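# Hang the shallow basket on the stand's peg by its cord

## Task

Get the shallow basket hanging from the stand's peg by its cord handle, with all of the balls still inside the basket at the end; if any ball is outside it, the task is not done.

## Robot and tools

Robot: two arms, left_arm and right_arm, each ending in a two-finger gripper. Scene frame: origin at table-top height halfway between the nominal arm bases, +x out over the table, +z up, left_arm on the +y side (image left/right does not match these names). Calibrated bases: left_arm at (-0.049, +0.296, +0.005) m, right_arm at (-0.007, -0.370, +0.045) m, each with a tiny yaw. A two-camera stand is fixed behind the arms. A loose object may occasionally get a short shove from outside.

Row layout: every motion row is 14 numbers in [-1, 1]. The first seven belong to left_arm and the last seven to right_arm, each ordered dx, dy, dz, rx, ry, rz, opening. The first six are offsets along scene-frame axes, measured from that arm's current Hand target (the last commanded pose after clipping). They are not absolute poses. Scale: 1.0 equals 0.6 m for position, or 180 degrees for rotation. rx, ry, rz form a single rotation vector, applied about the Hand target's position. Opening is absolute: +1 is fully open (0.094 m), -1 is closed. Both arms must always be filled in. Six zeros re-request the arm's current Hand target. A 0 in the opening slot is a real command (half open), so to leave a gripper alone, repeat its present opening.

execute_actions(actions, cameras): actions is a list of actions. Each action is a table of up to 15 rows, one row per 1/30 s control step, and a short table keeps its last row until 15 steps are done. All rows of an action are offsets from the Hand target as it stood when that action began, not from the row before it. Sending the same offset again moves the arm further. An empty actions list returns state plus all camera images.

move(target, speed, blend, opening_speed, grip_force, blocking, cameras): target is one 14-number row or a list of up to 15 rows, all offsets from the same starting Hand targets. speed is m/s, 0.002 to 2.9, default 0.25; rotation is capped at twice that in rad/s. It can be one value or one per target. blend is in metres and rounds corners in a list; 0 means stop at each target. opening_speed is the rate of the commanded opening on the -1..+1 scale per second, at least 0.2; use it to close gently. grip_force is the per-pad force limit in newtons, 10 to 50 (50 is full). It can be one value or one per arm, and it persists. Lower values close more slowly. blocking=false returns after about 0.5 s while the move keeps running. A move lasts at most 10 s for all its paths together. It does not steer around obstacles or the other arm. Grippers lag and overshoot more at speed, especially with the arm stretched out. Do not route a path close to an arm's own base, because that can flip its shoulder posture.

The result's move: line reports the ending: done, off_target, moving, held or fault. limits=paced means the pose was clipped, and limits=held means steps were withheld. done means at rest within 10 mm and 2 degrees. Neither done nor off_target says anything about contact.

wait(seconds 0-10) lets the scene run with the commands held. stop brakes a running move. zoom_image(camera, region [x0,y0,x1,y1], at most 504x504 px) enlarges part of the latest image from cam_high, cam_low, cam_left_wrist or cam_right_wrist. All four images are 896x504. read_manual gives licence text only. finished_scene(scene) ends the scene for good. The basket must stay hung with every ball inside once the robot lets go.

Reading results: end_effector_position (m) and end_effector_quat_wxyz are in the scene frame, located between the finger pads about 1 cm behind the tips. Fingers point along the gripper's +z and close along its y. Printed poses may be off by a few cm. Friction and load can leave a gripper a few cm short of its commanded pose, and this alone does not mean contact. The next command, even all zeros, asks for the pose again; if the gripper is still short, send the remaining distance. Orientation commands are clipped to within 40 degrees of the measured orientation at each step.

grip_measured uses the opening scale. With nothing held it reads up to about 2.5 mm too wide. On a held part it reads a little narrower. To release, command well above it. A grip reaches full force about 0.06 below first touch (more for small or round items).

Joint torques include gravity, and joints 1-3 wrap at ±28 N m. Joint velocities can read within noise. Tool commands shows the current commands.

Avoid these: drops, or releasing anything while it is still moving; fast impacts; hard pushes on fixed or heavy objects; anything falling off the table; arm-to-arm contact, including one gripper closing on the other's fingers; force on the wrist camera cables. A pressing arm keeps pushing until you command it back past the contact.

Motors heat up when holding loads, stretched out, or pushing. MOTOR HOT appears at 75 °C. At 90 °C the arm folds and idles, and at 100 °C it falls. Time spent thinking also counts as scene time.

Each tool is called after "Emit:" as name(argument=value, ...) on one line, values as JSON.

## Session

Emit:
execute_actions(actions=[])

Scene clock: 0.00 s.
left_arm: end_effector_position=(+0.3512, +0.2478, +0.1116) grip_measured=+1.000 end_effector_quat_wxyz=(+0.602, +0.089, +0.792, -0.054) | right_arm: end_effector_position=(+0.4038, -0.4179, +0.1702) grip_measured=+1.000 end_effector_quat_wxyz=(+0.592, +0.124, +0.786, -0.127)
Joint positions: left_arm=[-0.041 1.572 0.362 0.935 0.134 0.061 0.094] | right_arm=[0.067 1.551 0.464 0.793 0.406 0.065 0.094]
Joint velocities: within noise
Joint torques (N m): no reading
Motor temperatures (°C): left_arm=[29 27 33 34 26 25 24] | right_arm=[27 24 37 31 26 24 26]
Heat: left arm: 34 °C; right arm: 37 °C.
Hand target: left_arm +0.3549, +0.2474, +0.1229; +0.616, +0.090, +0.781, -0.054 | right_arm +0.4049, -0.4186, +0.1745; +0.596, +0.126, +0.783, -0.128
Tool commands: left_gripper/opening=+1.0 right_gripper/opening=+1.0

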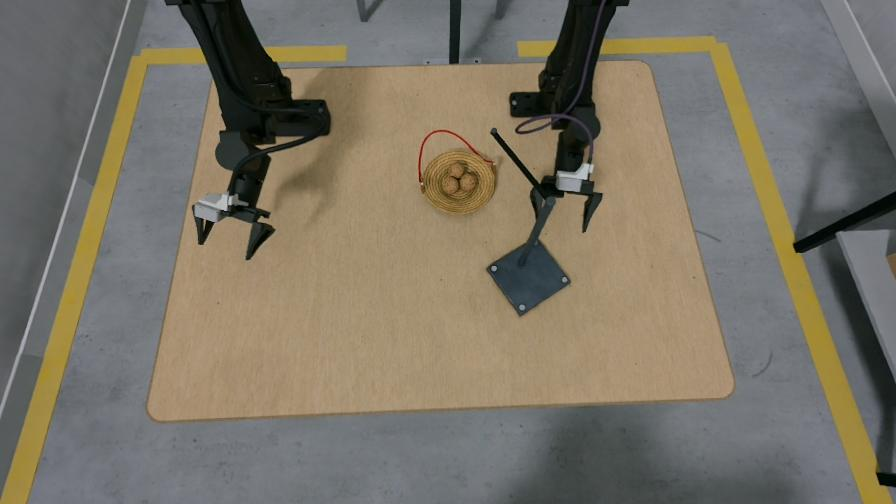

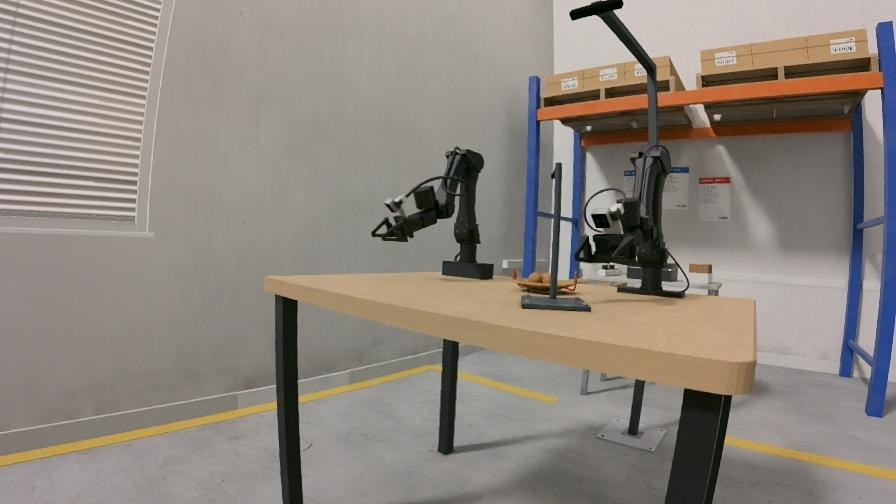

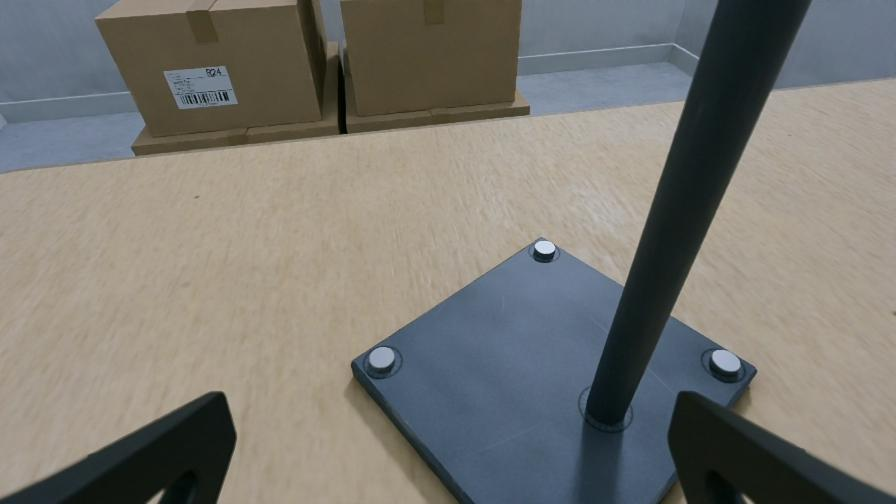

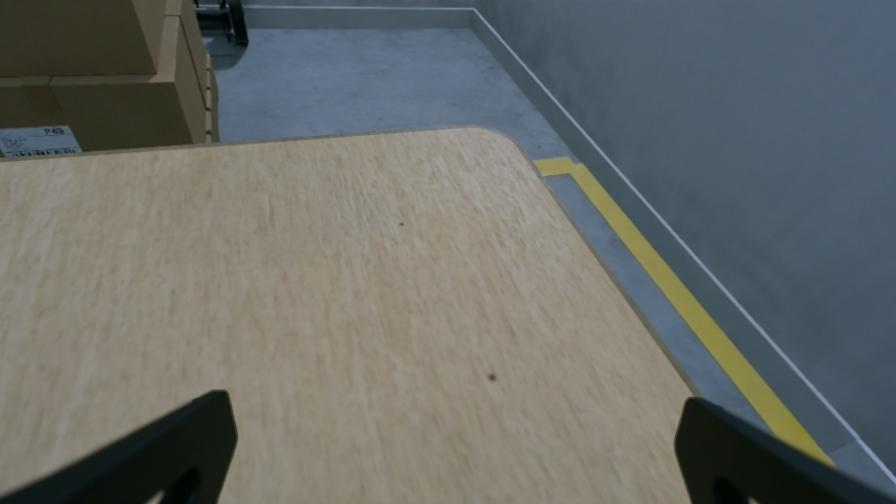

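Emit:
zoom_image(camera="cam_high", region=[390, 100, 630, 330])

Emit:
zoom_image(camera="cam_low", region=[490, 150, 690, 320])

Emit:
zoom_image(camera="cam_high", region=[410, 120, 510, 220])

Scaled by 2.100 from the camera's 896x504 image, which has a finer 1280x720 frame.

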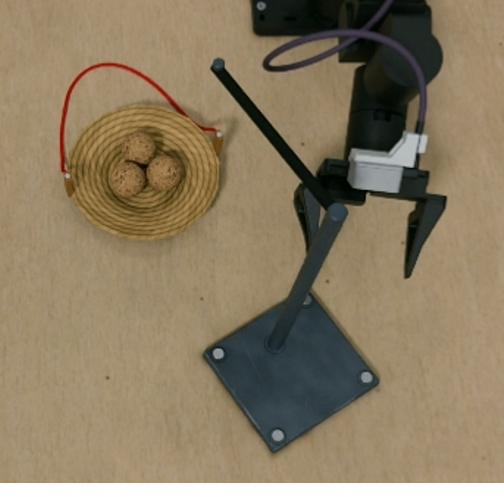

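Scaled by 2.520 from the camera's 896x504 image, which has a finer 1280x720 frame.

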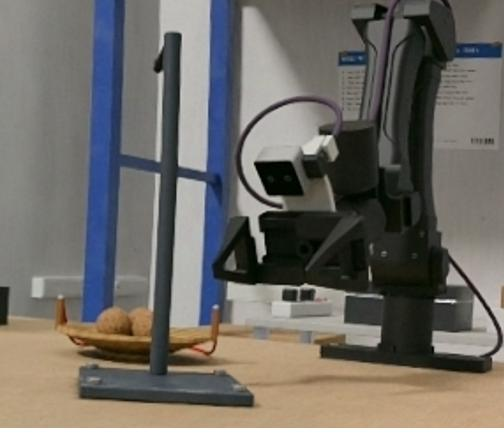

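Scaled by 5.040 from the camera's 896x504 image, which has a finer 1280x720 frame.

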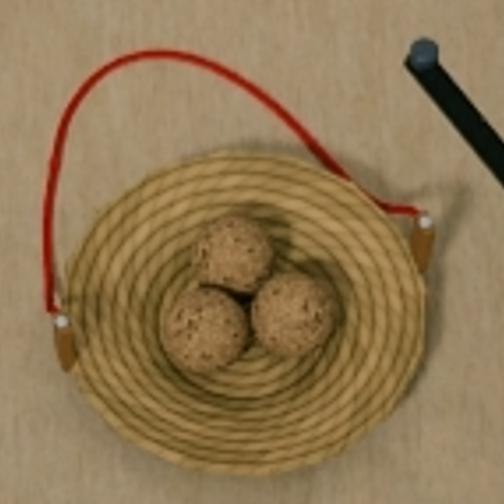

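Emit:
move(target=[[-0.167,0,0.133,0,0,0,1,0,0,0,0,0,0,1],[-0.542,-0.362,0.128,0.148,0.155,-0.362,1,0,0,0,0,0,0,1]], blend=[0.04,0], cameras=["all"])

Scene clock: 49.73 s.
left_arm: end_effector_position=(+0.0311, +0.0374, +0.1838) grip_measured=+1.000 end_effector_quat_wxyz=(+0.248, +0.605, +0.728, -0.205) | right_arm: end_effector_position=(+0.4038, -0.4179, +0.1702) grip_measured=+1.000 end_effector_quat_wxyz=(+0.592, +0.124, +0.786, -0.127)
Joint positions: left_arm=[-1.178 0.971 0.897 -0.849 0.111 0.15 0.094] | right_arm=[0.067 1.551 0.464 0.793 0.406 0.065 0.094]
Joint torques (N m): left_arm=[-0.79 -1.88 11.22 1.22 0.1 -0.05] | right_arm=[-0.05 -5.2 4.51 1.6 0.13 -0.03]
Heat: left arm: 38 °C; right arm: 37 °C.
Hand target: left_arm +0.0297, +0.0303, +0.1997; +0.261, +0.604, +0.720, -0.219 | right_arm +0.4049, -0.4186, +0.1745; +0.596, +0.126, +0.783, -0.128
Off the commanded pose: left_arm 0.018 m, 2 deg | right_arm 0.005 m, 1 deg.
move: off_target (left_arm)

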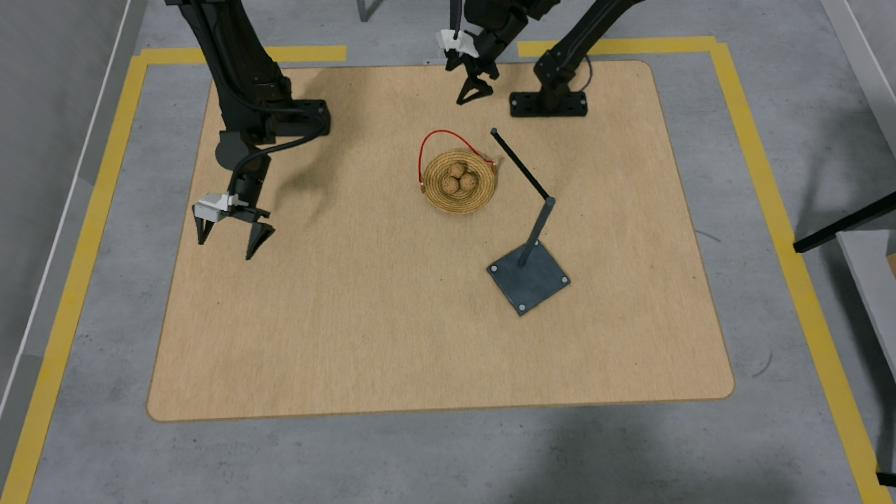

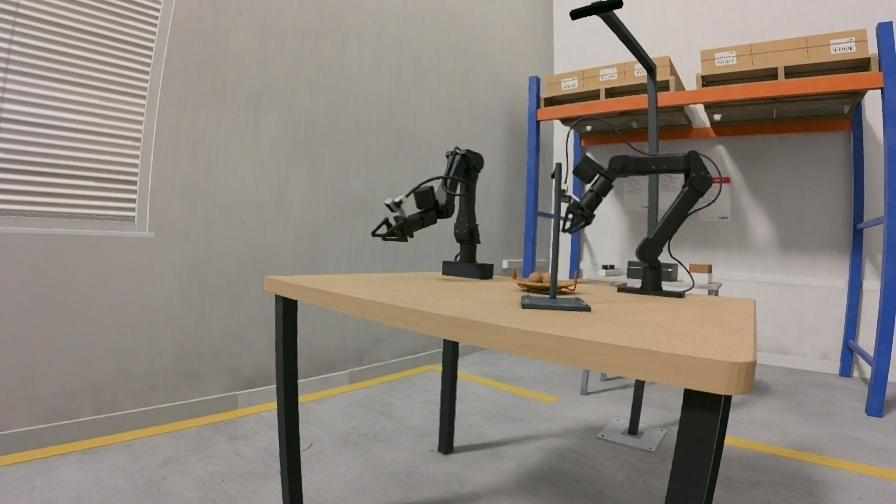

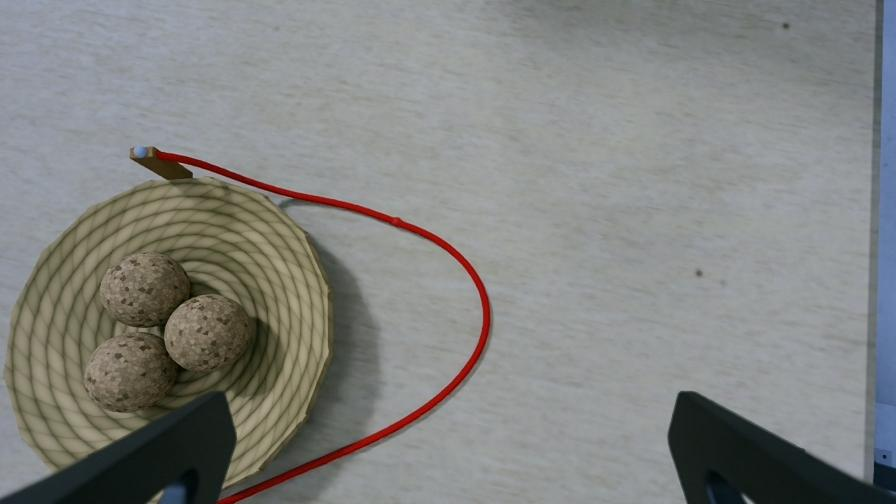

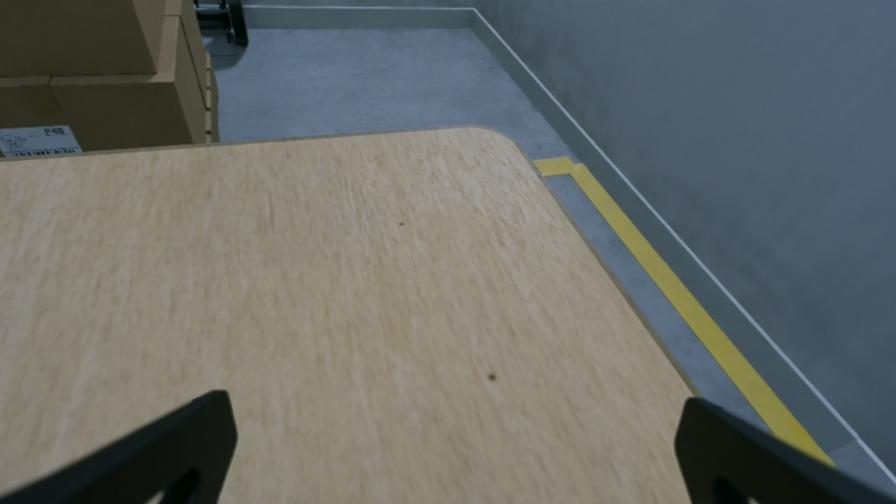

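Emit:
move(target=[-0.028,-0.0755,-0.206,0,0,0,0.3,0,0,0,0,0,0,1], cameras=["cam_left_wrist","cam_high"])

Scene clock: 66.90 s.
left_arm: end_effector_position=(+0.0132, -0.0108, +0.0749) grip_measured=+0.302 end_effector_quat_wxyz=(+0.253, +0.607, +0.722, -0.214) | right_arm: end_effector_position=(+0.4038, -0.4179, +0.1702) grip_measured=+1.000 end_effector_quat_wxyz=(+0.592, +0.124, +0.786, -0.127)
Joint positions: left_arm=[-1.336 1.201 0.558 -0.253 0.027 0.03 0.061] | right_arm=[0.067 1.551 0.464 0.793 0.406 0.065 0.094]
Joint torques (N m): left_arm=[-0.84 -3.15 6.74 1.55 -0.09 -0.09] | right_arm=[-0.03 -5.24 4.48 1.62 0.14 -0.03]
Heat: left arm: 38 °C; right arm: 37 °C.
Hand target: left_arm +0.0129, -0.0151, +0.0761; +0.261, +0.604, +0.720, -0.219 | right_arm +0.4049, -0.4186, +0.1745; +0.596, +0.126, +0.783, -0.128
Off the commanded pose: left_arm 0.004 m, 1 deg | right_arm 0.005 m, 1 deg.
move: done
Images, in order (width x height): cam_high 896x504, cam_left_wrist 896x504.

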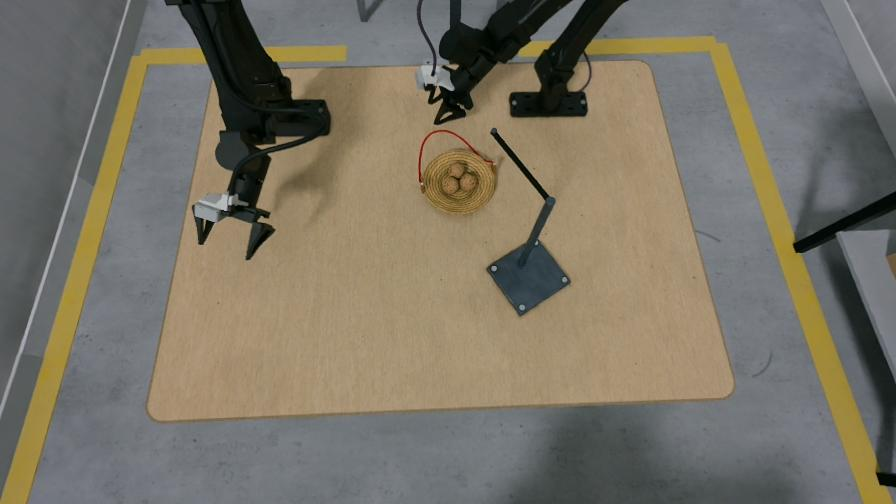

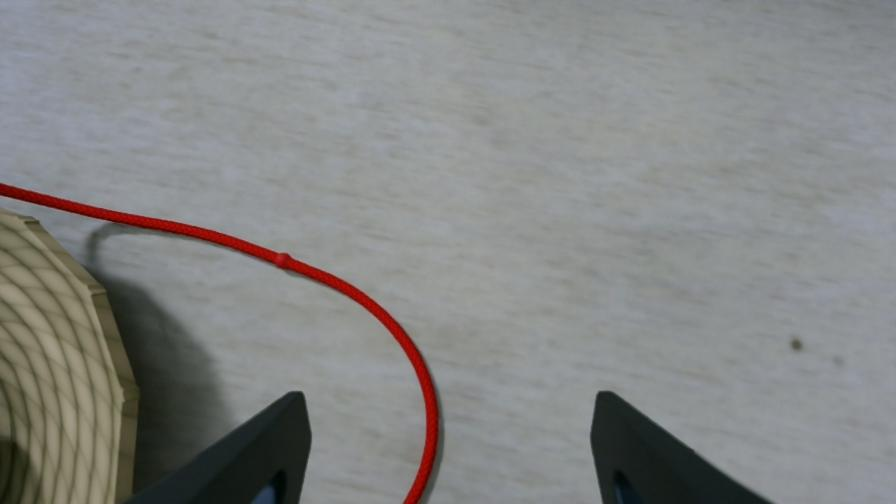

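Emit:
move(target=[0.0035,0.0155,-0.104,0,0,0,0.0,0,0,0,0,0,0,1], speed=0.12, cameras=["cam_left_wrist","cam_high"])

Scene clock: 73.67 s.
left_arm: end_effector_position=(+0.0132, -0.0050, +0.0145) grip_measured=+0.001 end_effector_quat_wxyz=(+0.257, +0.605, +0.722, -0.216) | right_arm: end_effector_position=(+0.4038, -0.4179, +0.1702) grip_measured=+1.000 end_effector_quat_wxyz=(+0.592, +0.124, +0.786, -0.127)
Joint positions: left_arm=[-1.333 1.362 0.367 0.109 0.027 0.033 0.047] | right_arm=[0.067 1.551 0.464 0.793 0.406 0.065 0.094]
Joint torques (N m): left_arm=[0.68 -3.33 5.34 1.51 0.02 0.03] | right_arm=[-0.06 -5.23 4.55 1.61 0.13 -0.04]
Heat: left arm: 37 °C; right arm: 37 °C.
Hand target: left_arm +0.0150, -0.0058, +0.0137; +0.261, +0.604, +0.720, -0.219 | right_arm +0.4049, -0.4186, +0.1745; +0.596, +0.126, +0.783, -0.128
Off the commanded pose: left_arm 0.002 m, 1 deg | right_arm 0.005 m, 1 deg.
move: done
Images, in order (width x height): cam_high 896x504, cam_left_wrist 896x504.

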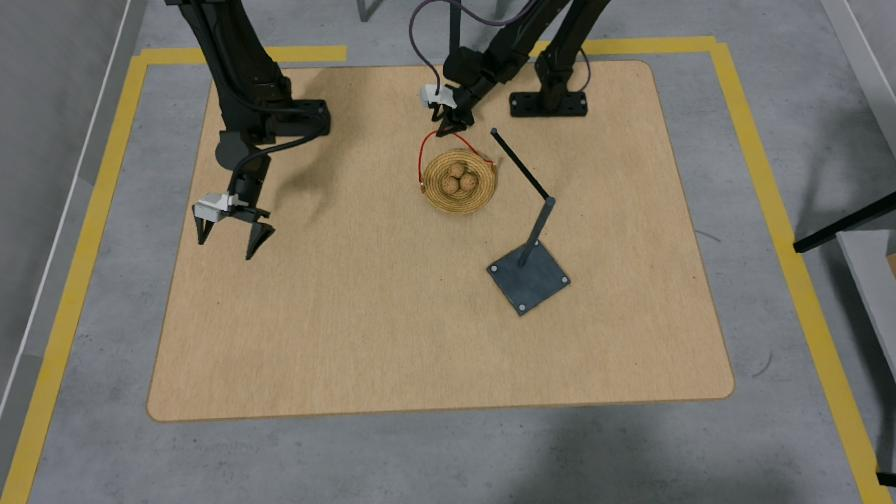

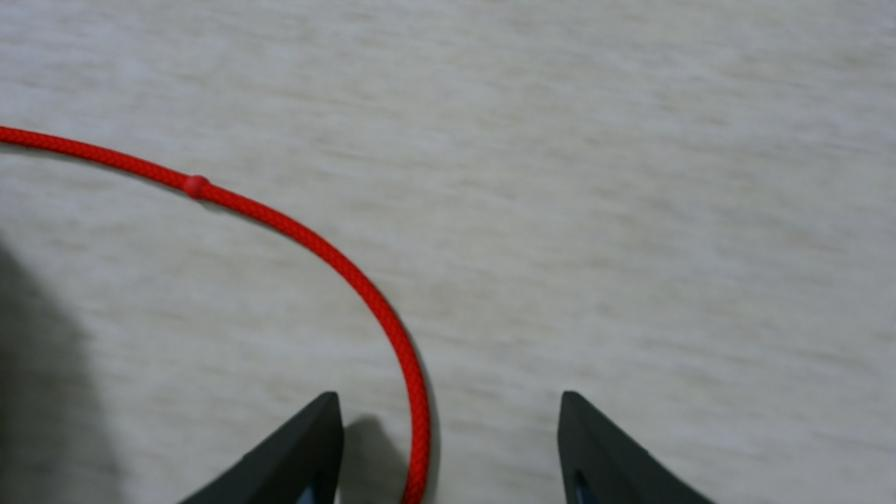

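Emit:
move(target=[[0.005,-0.028,-0.003,0,0,0,0.0,0,0,0,0,0,0,1],[0.005,-0.028,-0.003,0,0,0,-1,0,0,0,0,0,0,1]], speed=0.1, opening_speed=1, cameras=["cam_left_wrist","cam_high"])

Scene clock: 83.03 s.
left_arm: end_effector_position=(+0.0182, -0.0207, +0.0138) grip_measured=-0.972 end_effector_quat_wxyz=(+0.269, +0.602, +0.719, -0.220) | right_arm: end_effector_position=(+0.4038, -0.4179, +0.1702) grip_measured=+1.000 end_effector_quat_wxyz=(+0.592, +0.124, +0.786, -0.127)
Joint positions: left_arm=[-1.332 1.438 0.398 0.178 0.019 0.034 0.001] | right_arm=[0.067 1.551 0.464 0.793 0.406 0.065 0.094]
Joint torques (N m): left_arm=[0.27 -2.99 7.47 1.19 0.09 0] | right_arm=[-0.03 -5.26 4.52 1.61 0.12 -0.03]
Heat: left arm: 37 °C; right arm: 37 °C.
Hand target: left_arm +0.0180, -0.0226, +0.0119; +0.261, +0.604, +0.720, -0.219 | right_arm +0.4049, -0.4186, +0.1745; +0.596, +0.126, +0.783, -0.128
Off the commanded pose: left_arm 0.003 m, 1 deg | right_arm 0.005 m, 1 deg.
move: done
Images, in order (width x height): cam_high 896x504, cam_left_wrist 896x504.

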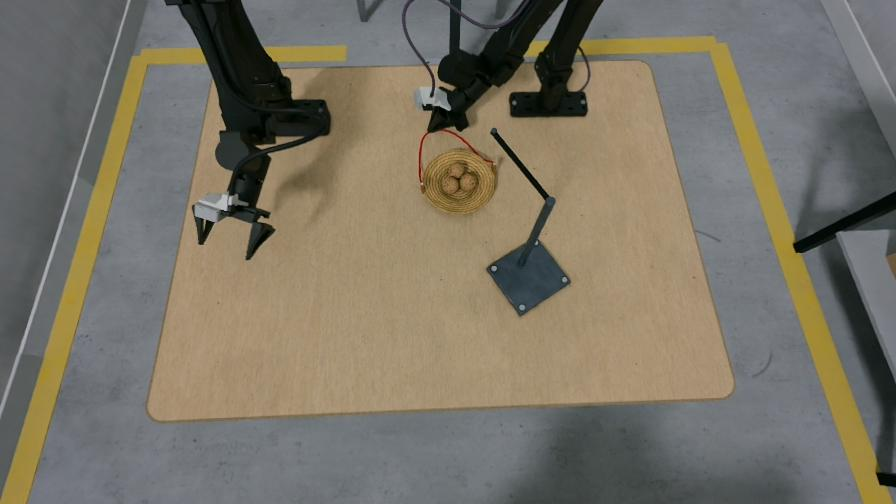

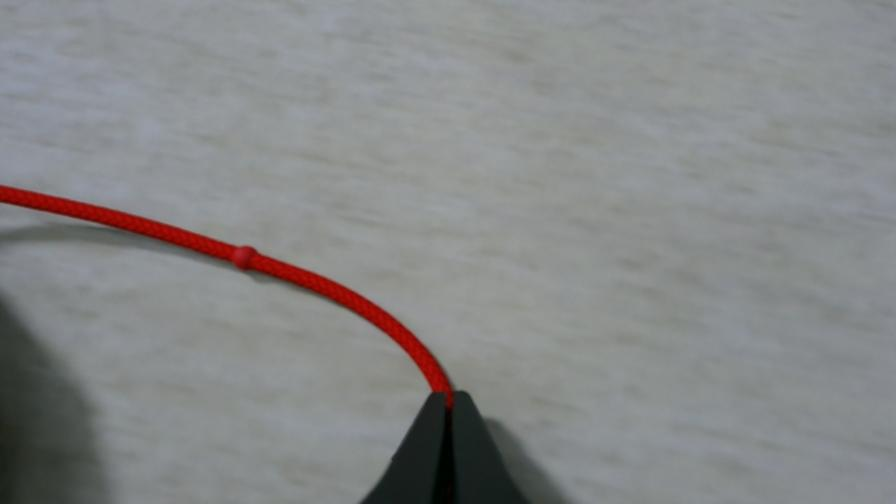

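Emit:
move(target=[[0.137,0.046,0.18,0,0,0,-1,0,0,0,0,0,0,1],[0.27,0.098,0.238,0,0,0,-1,0,0,0,0,0,0,1]], speed=0.1, blend=[0.03,0], cameras=["all"])

Emit:
zoom_image(camera="cam_high", region=[400, 90, 600, 230])

Emit:
zoom_image(camera="cam_low", region=[490, 150, 690, 320])

Scene clock: 98.30 s.
left_arm: end_effector_position=(+0.1745, +0.0426, +0.1421) grip_measured=-0.976 end_effector_quat_wxyz=(+0.247, +0.601, +0.730, -0.212) | right_arm: end_effector_position=(+0.4038, -0.4179, +0.1702) grip_measured=+1.000 end_effector_quat_wxyz=(+0.592, +0.124, +0.786, -0.127)
Joint positions: left_arm=[-0.597 1.368 0.984 -0.681 0.447 0.643 0.001] | right_arm=[0.067 1.551 0.464 0.793 0.406 0.065 0.094]
Joint torques (N m): left_arm=[0.35 -4.64 10.93 0.96 0.4 0.07] | right_arm=[-0.08 -5.24 4.52 1.63 0.13 -0.03]
Heat: left arm: 36 °C; right arm: 37 °C.
Hand target: left_arm +0.1800, +0.0363, +0.1548; +0.261, +0.604, +0.720, -0.219 | right_arm +0.4049, -0.4186, +0.1745; +0.596, +0.126, +0.783, -0.128
Off the commanded pose: left_arm 0.015 m, 2 deg | right_arm 0.005 m, 1 deg.
move: off_target (left_arm)

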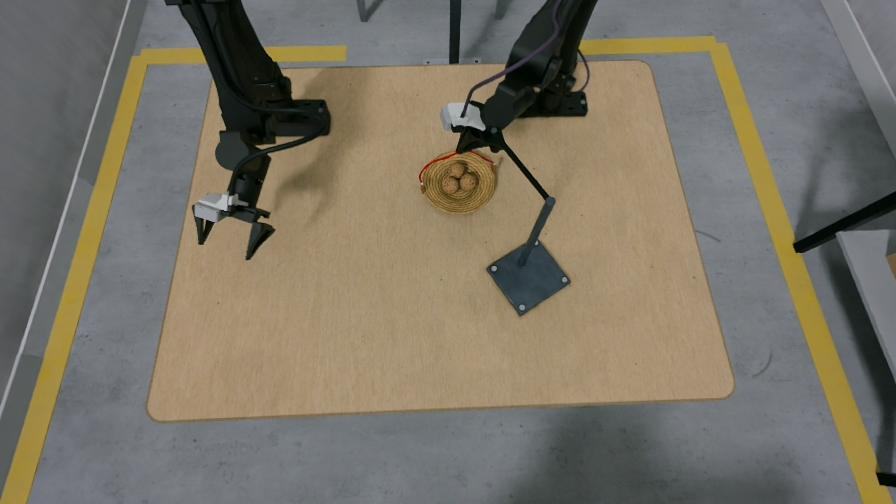

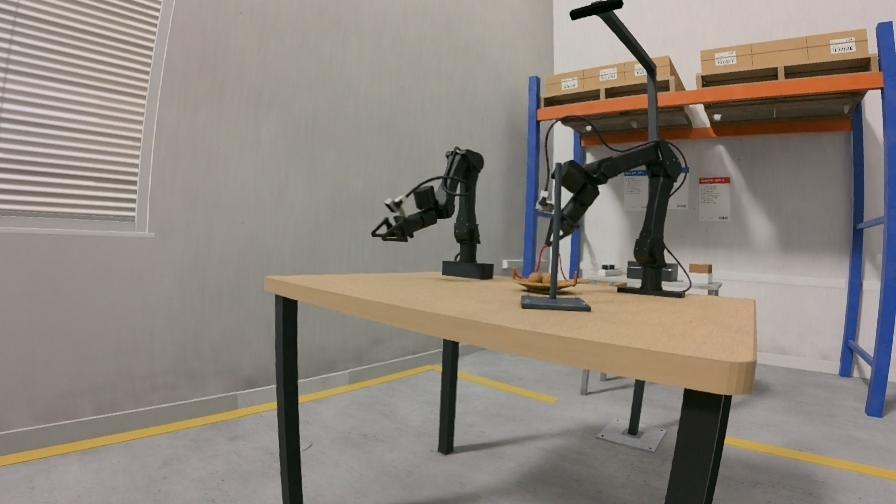

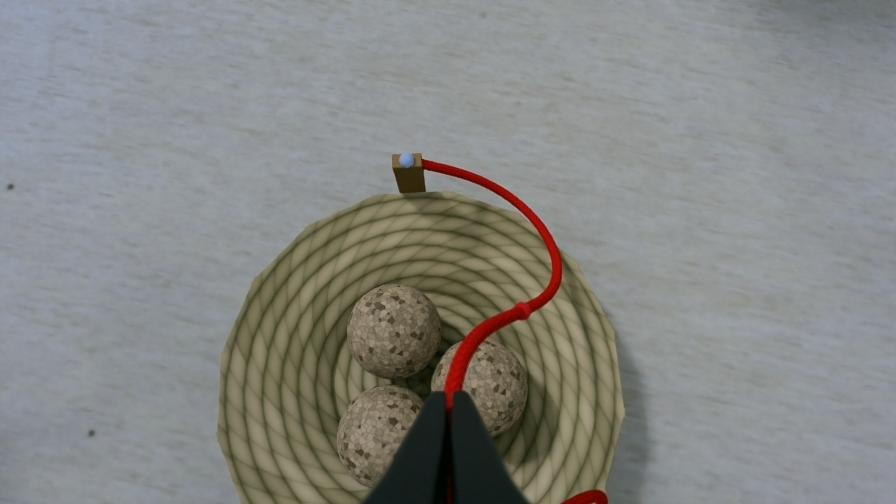

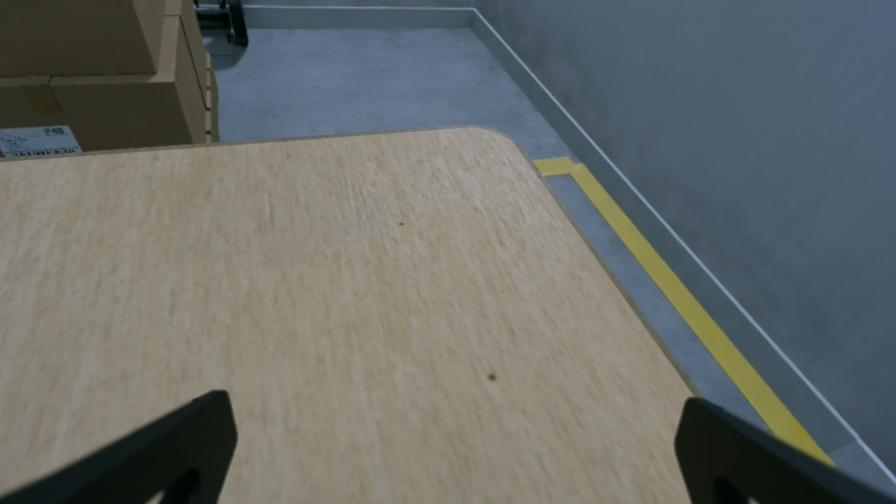

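Scaled by 2.520 from the camera's 896x504 image, which has a finer 1280x720 frame.

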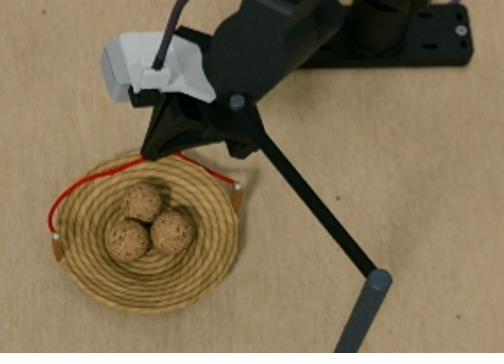

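Scaled by 2.520 from the camera's 896x504 image, which has a finer 1280x720 frame.

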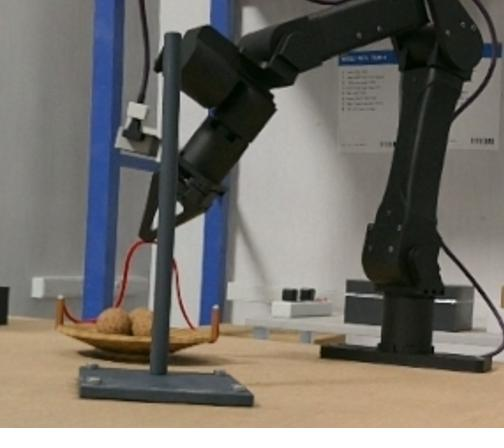

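Emit:
move(target=[0.005,-0.01,0.05,0,0,0,-1,0,0,0,0,0,0,1], speed=0.05, cameras=["cam_low","cam_left_wrist","cam_high"])

Emit:
zoom_image(camera="cam_low", region=[490, 150, 690, 320])

Scene clock: 106.90 s.
left_arm: end_effector_position=(+0.1807, +0.0381, +0.1735) grip_measured=-0.976 end_effector_quat_wxyz=(+0.251, +0.602, +0.728, -0.211) | right_arm: end_effector_position=(+0.4038, -0.4179, +0.1702) grip_measured=+1.000 end_effector_quat_wxyz=(+0.592, +0.124, +0.786, -0.127)
Joint positions: left_arm=[-0.597 1.381 1.115 -0.79 0.448 0.644 0.001] | right_arm=[0.067 1.551 0.464 0.793 0.406 0.065 0.094]
Joint torques (N m): left_arm=[-0.72 -4.57 10.86 1 0.34 -0.06] | right_arm=[-0.06 -5.26 4.48 1.62 0.12 -0.03]
Heat: left arm: 36 °C; right arm: 37 °C.
Hand target: left_arm +0.1830, +0.0302, +0.1848; +0.262, +0.604, +0.720, -0.219 | right_arm +0.4049, -0.4186, +0.1745; +0.596, +0.126, +0.783, -0.128
Off the commanded pose: left_arm 0.014 m, 2 deg | right_arm 0.005 m, 1 deg.
move: off_target (left_arm)
Images, in order (width x height): cam_high 896x504, cam_low 896x504, cam_left_wrist 896x504.

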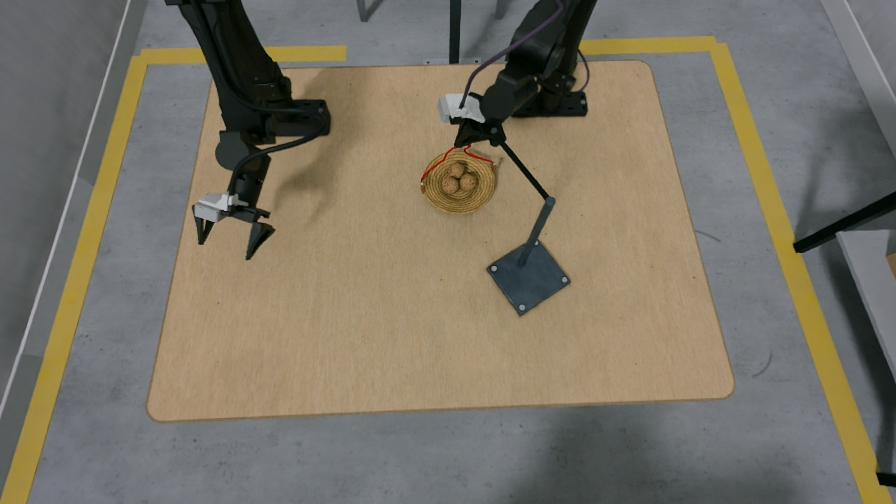

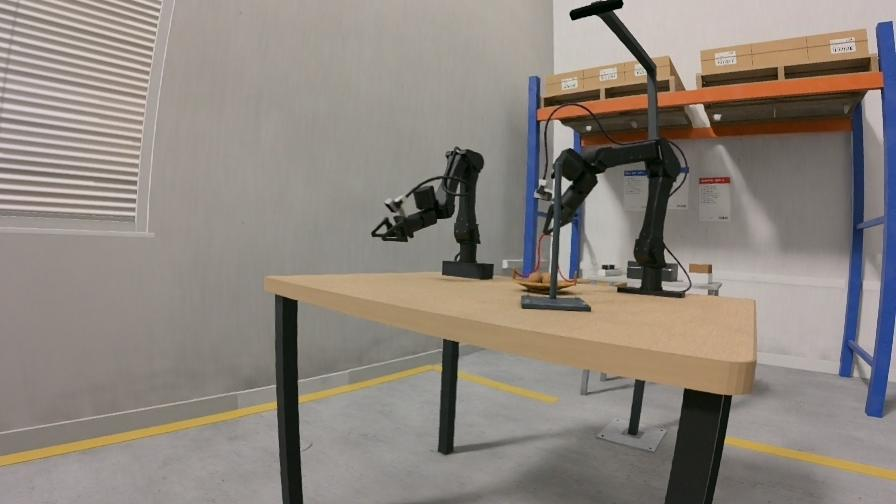

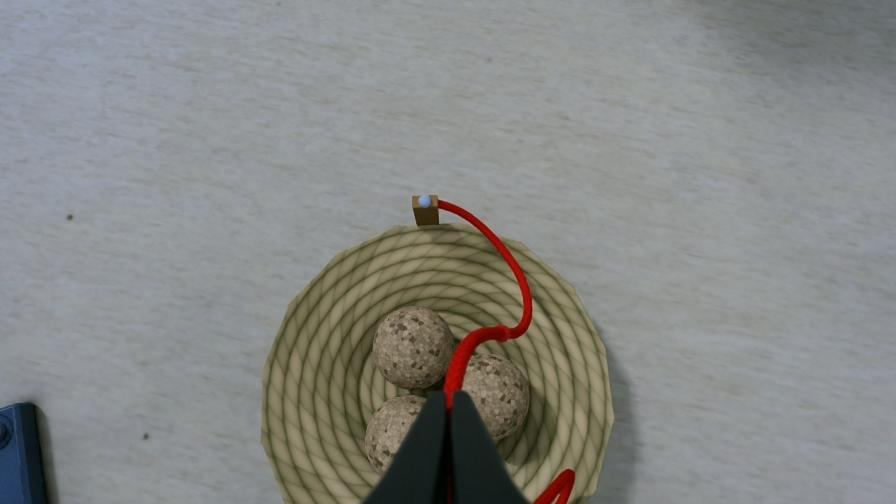

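Scaled by 2.520 from the camera's 896x504 image, which has a finer 1280x720 frame.

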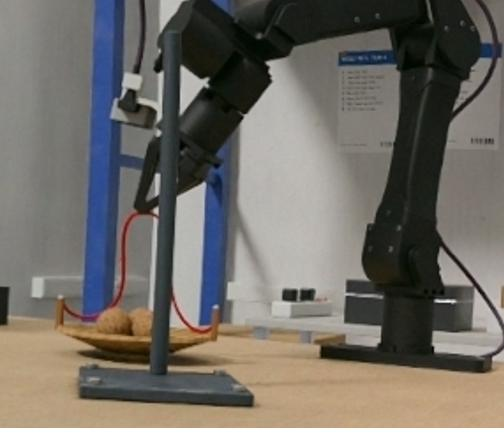

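Emit:
move(target=[0,-0.0,0.05,0,0,0,-1,0,0,0,0,0,0,1], speed=0.06, cameras=["cam_low","cam_left_wrist"])

Emit:
zoom_image(camera="cam_low", region=[490, 150, 690, 320])

Scene clock: 110.50 s.
left_arm: end_effector_position=(+0.1816, +0.0374, +0.2028) grip_measured=-0.976 end_effector_quat_wxyz=(+0.250, +0.602, +0.729, -0.211) | right_arm: end_effector_position=(+0.4038, -0.4179, +0.1702) grip_measured=+1.000 end_effector_quat_wxyz=(+0.592, +0.124, +0.786, -0.127)
Joint positions: left_arm=[-0.597 1.39 1.241 -0.908 0.448 0.644 0.001] | right_arm=[0.067 1.551 0.464 0.793 0.406 0.065 0.094]
Joint torques (N m): left_arm=[-0.72 -4.85 10.78 0.97 0.33 -0.05] | right_arm=[-0.02 -5.26 4.53 1.62 0.13 -0.03]
Heat: left arm: 36 °C; right arm: 37 °C.
Hand target: left_arm +0.1830, +0.0302, +0.2147; +0.261, +0.604, +0.720, -0.219 | right_arm +0.4049, -0.4186, +0.1745; +0.596, +0.126, +0.783, -0.128
Off the commanded pose: left_arm 0.014 m, 2 deg | right_arm 0.005 m, 1 deg.
move: off_target (left_arm)
Images, in order (width x height): cam_low 896x504, cam_left_wrist 896x504.

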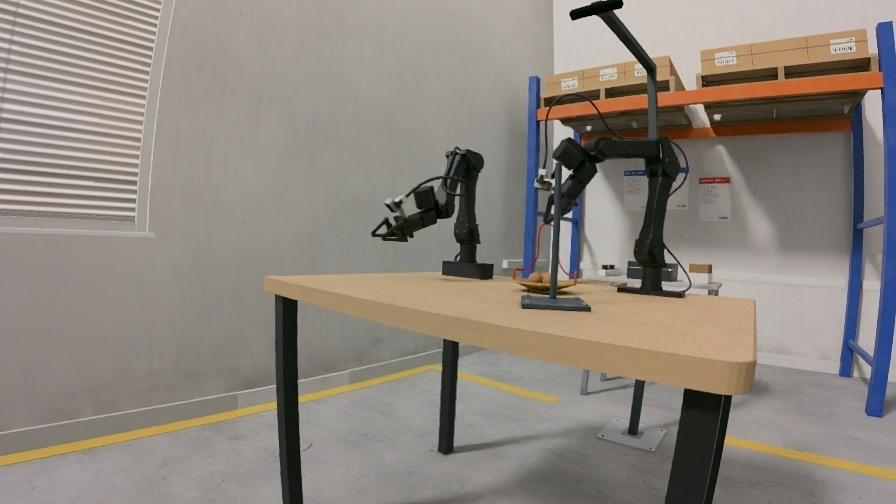

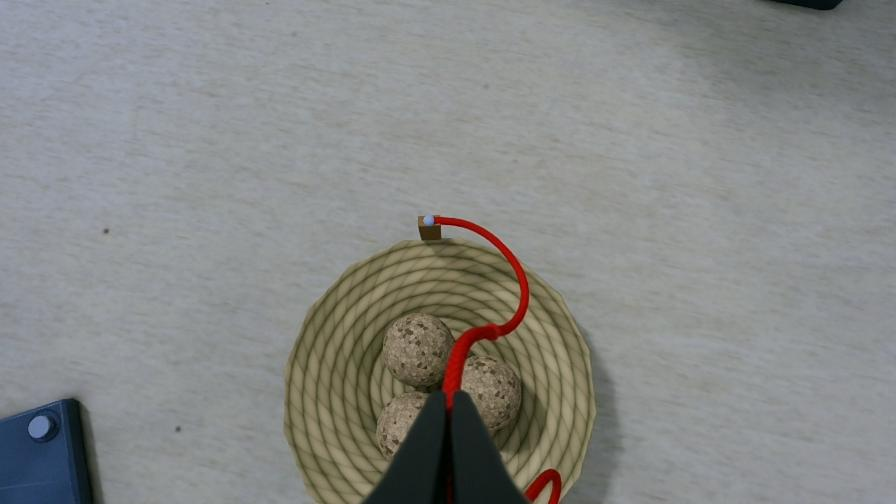

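Scaled by 2.520 from the camera's 896x504 image, which has a finer 1280x720 frame.

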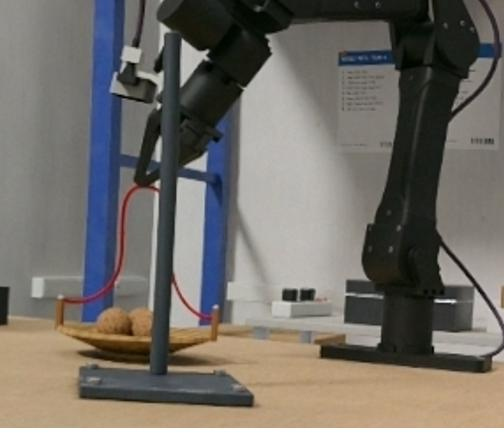

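Emit:
move(target=[0,-0.0,0.035,0,0,0,-1,0,0,0,0,0,0,1], speed=0.06, cameras=["cam_low","cam_left_wrist"])

Emit:
zoom_image(camera="cam_low", region=[490, 150, 690, 320])

Scene clock: 116.00 s.
left_arm: end_effector_position=(+0.1820, +0.0371, +0.2239) grip_measured=-0.976 end_effector_quat_wxyz=(+0.250, +0.602, +0.728, -0.211) | right_arm: end_effector_position=(+0.4038, -0.4179, +0.1702) grip_measured=+1.000 end_effector_quat_wxyz=(+0.592, +0.124, +0.786, -0.127)
Joint positions: left_arm=[-0.597 1.403 1.335 -0.99 0.448 0.644 0.001] | right_arm=[0.067 1.551 0.464 0.793 0.406 0.065 0.094]
Joint torques (N m): left_arm=[-0.72 -4.86 10.76 0.98 0.33 -0.04] | right_arm=[-0.05 -5.23 4.51 1.61 0.13 -0.02]
Heat: left arm: 37 °C; right arm: 37 °C.
Hand target: left_arm +0.1830, +0.0302, +0.2358; +0.262, +0.604, +0.720, -0.219 | right_arm +0.4049, -0.4186, +0.1745; +0.596, +0.126, +0.783, -0.128
Off the commanded pose: left_arm 0.014 m, 2 deg | right_arm 0.005 m, 1 deg.
move: off_target (left_arm)
Images, in order (width x height): cam_low 896x504, cam_left_wrist 896x504.

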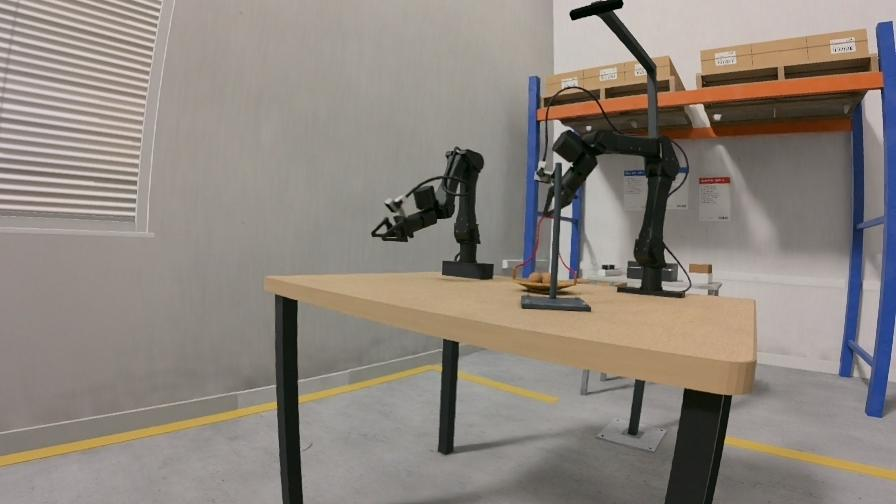

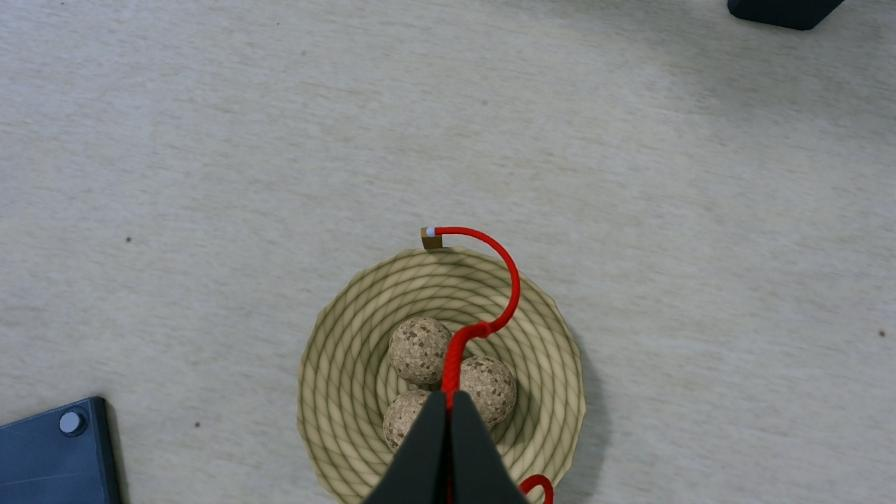

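Scaled by 2.520 from the camera's 896x504 image, which has a finer 1280x720 frame.

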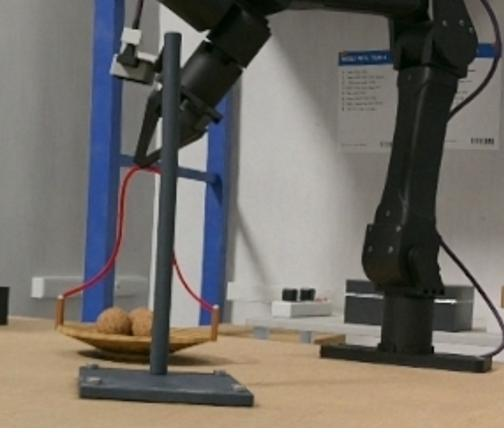

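Emit:
move(target=[0,-0.0,0.035,0,0,0,-1,0,0,0,0,0,0,1], speed=0.06, cameras=["cam_low","cam_left_wrist"])

Emit:
zoom_image(camera="cam_low", region=[490, 150, 690, 320])

Scene clock: 120.00 s.
left_arm: end_effector_position=(+0.1827, +0.0367, +0.2453) grip_measured=-0.976 end_effector_quat_wxyz=(+0.251, +0.602, +0.728, -0.211) | right_arm: end_effector_position=(+0.4038, -0.4179, +0.1702) grip_measured=+1.000 end_effector_quat_wxyz=(+0.592, +0.124, +0.786, -0.127)
Joint positions: left_arm=[-0.597 1.422 1.437 -1.072 0.448 0.644 0.001] | right_arm=[0.067 1.551 0.464 0.793 0.406 0.065 0.094]
Joint torques (N m): left_arm=[-0.7 -4.9 10.52 0.99 0.34 -0.04] | right_arm=[0.01 -5.22 4.51 1.61 0.12 -0.03]
Heat: left arm: 37 °C; right arm: 37 °C.
Hand target: left_arm +0.1830, +0.0302, +0.2567; +0.261, +0.604, +0.720, -0.219 | right_arm +0.4049, -0.4186, +0.1745; +0.596, +0.126, +0.783, -0.128
Off the commanded pose: left_arm 0.013 m, 2 deg | right_arm 0.005 m, 1 deg.
move: off_target (left_arm)
Images, in order (width x height): cam_low 896x504, cam_left_wrist 896x504.

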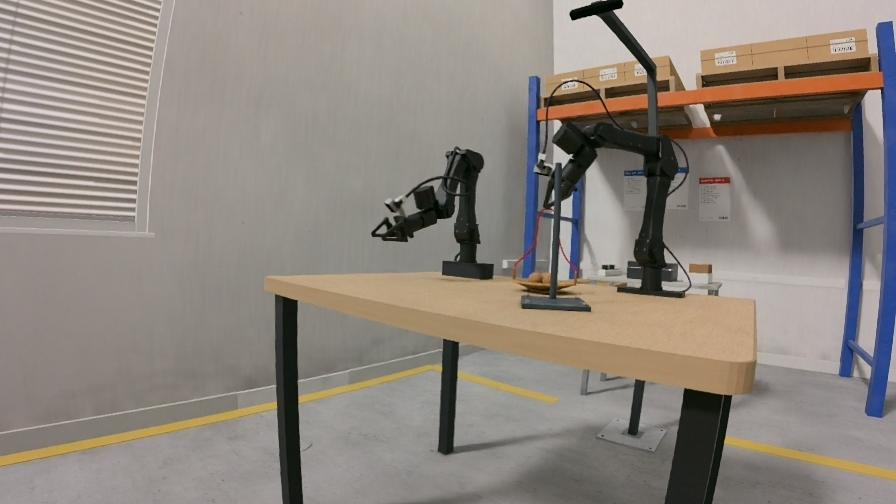

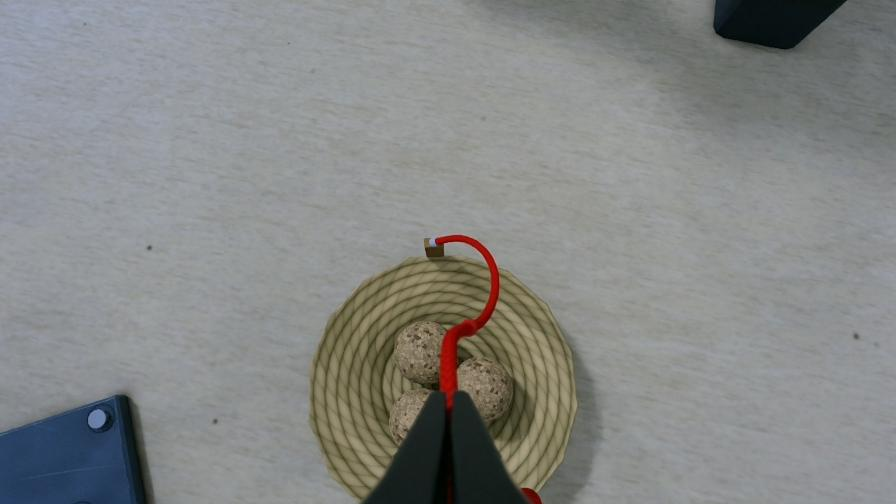

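Scaled by 2.520 from the camera's 896x504 image, which has a finer 1280x720 frame.

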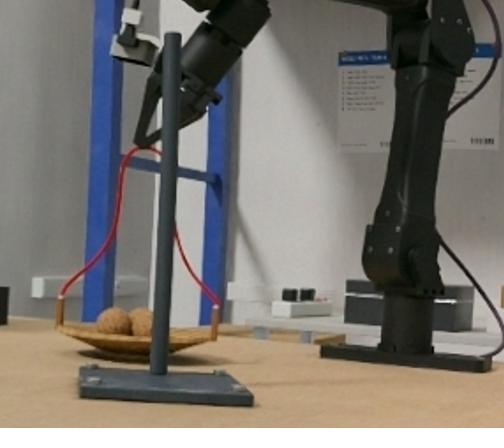

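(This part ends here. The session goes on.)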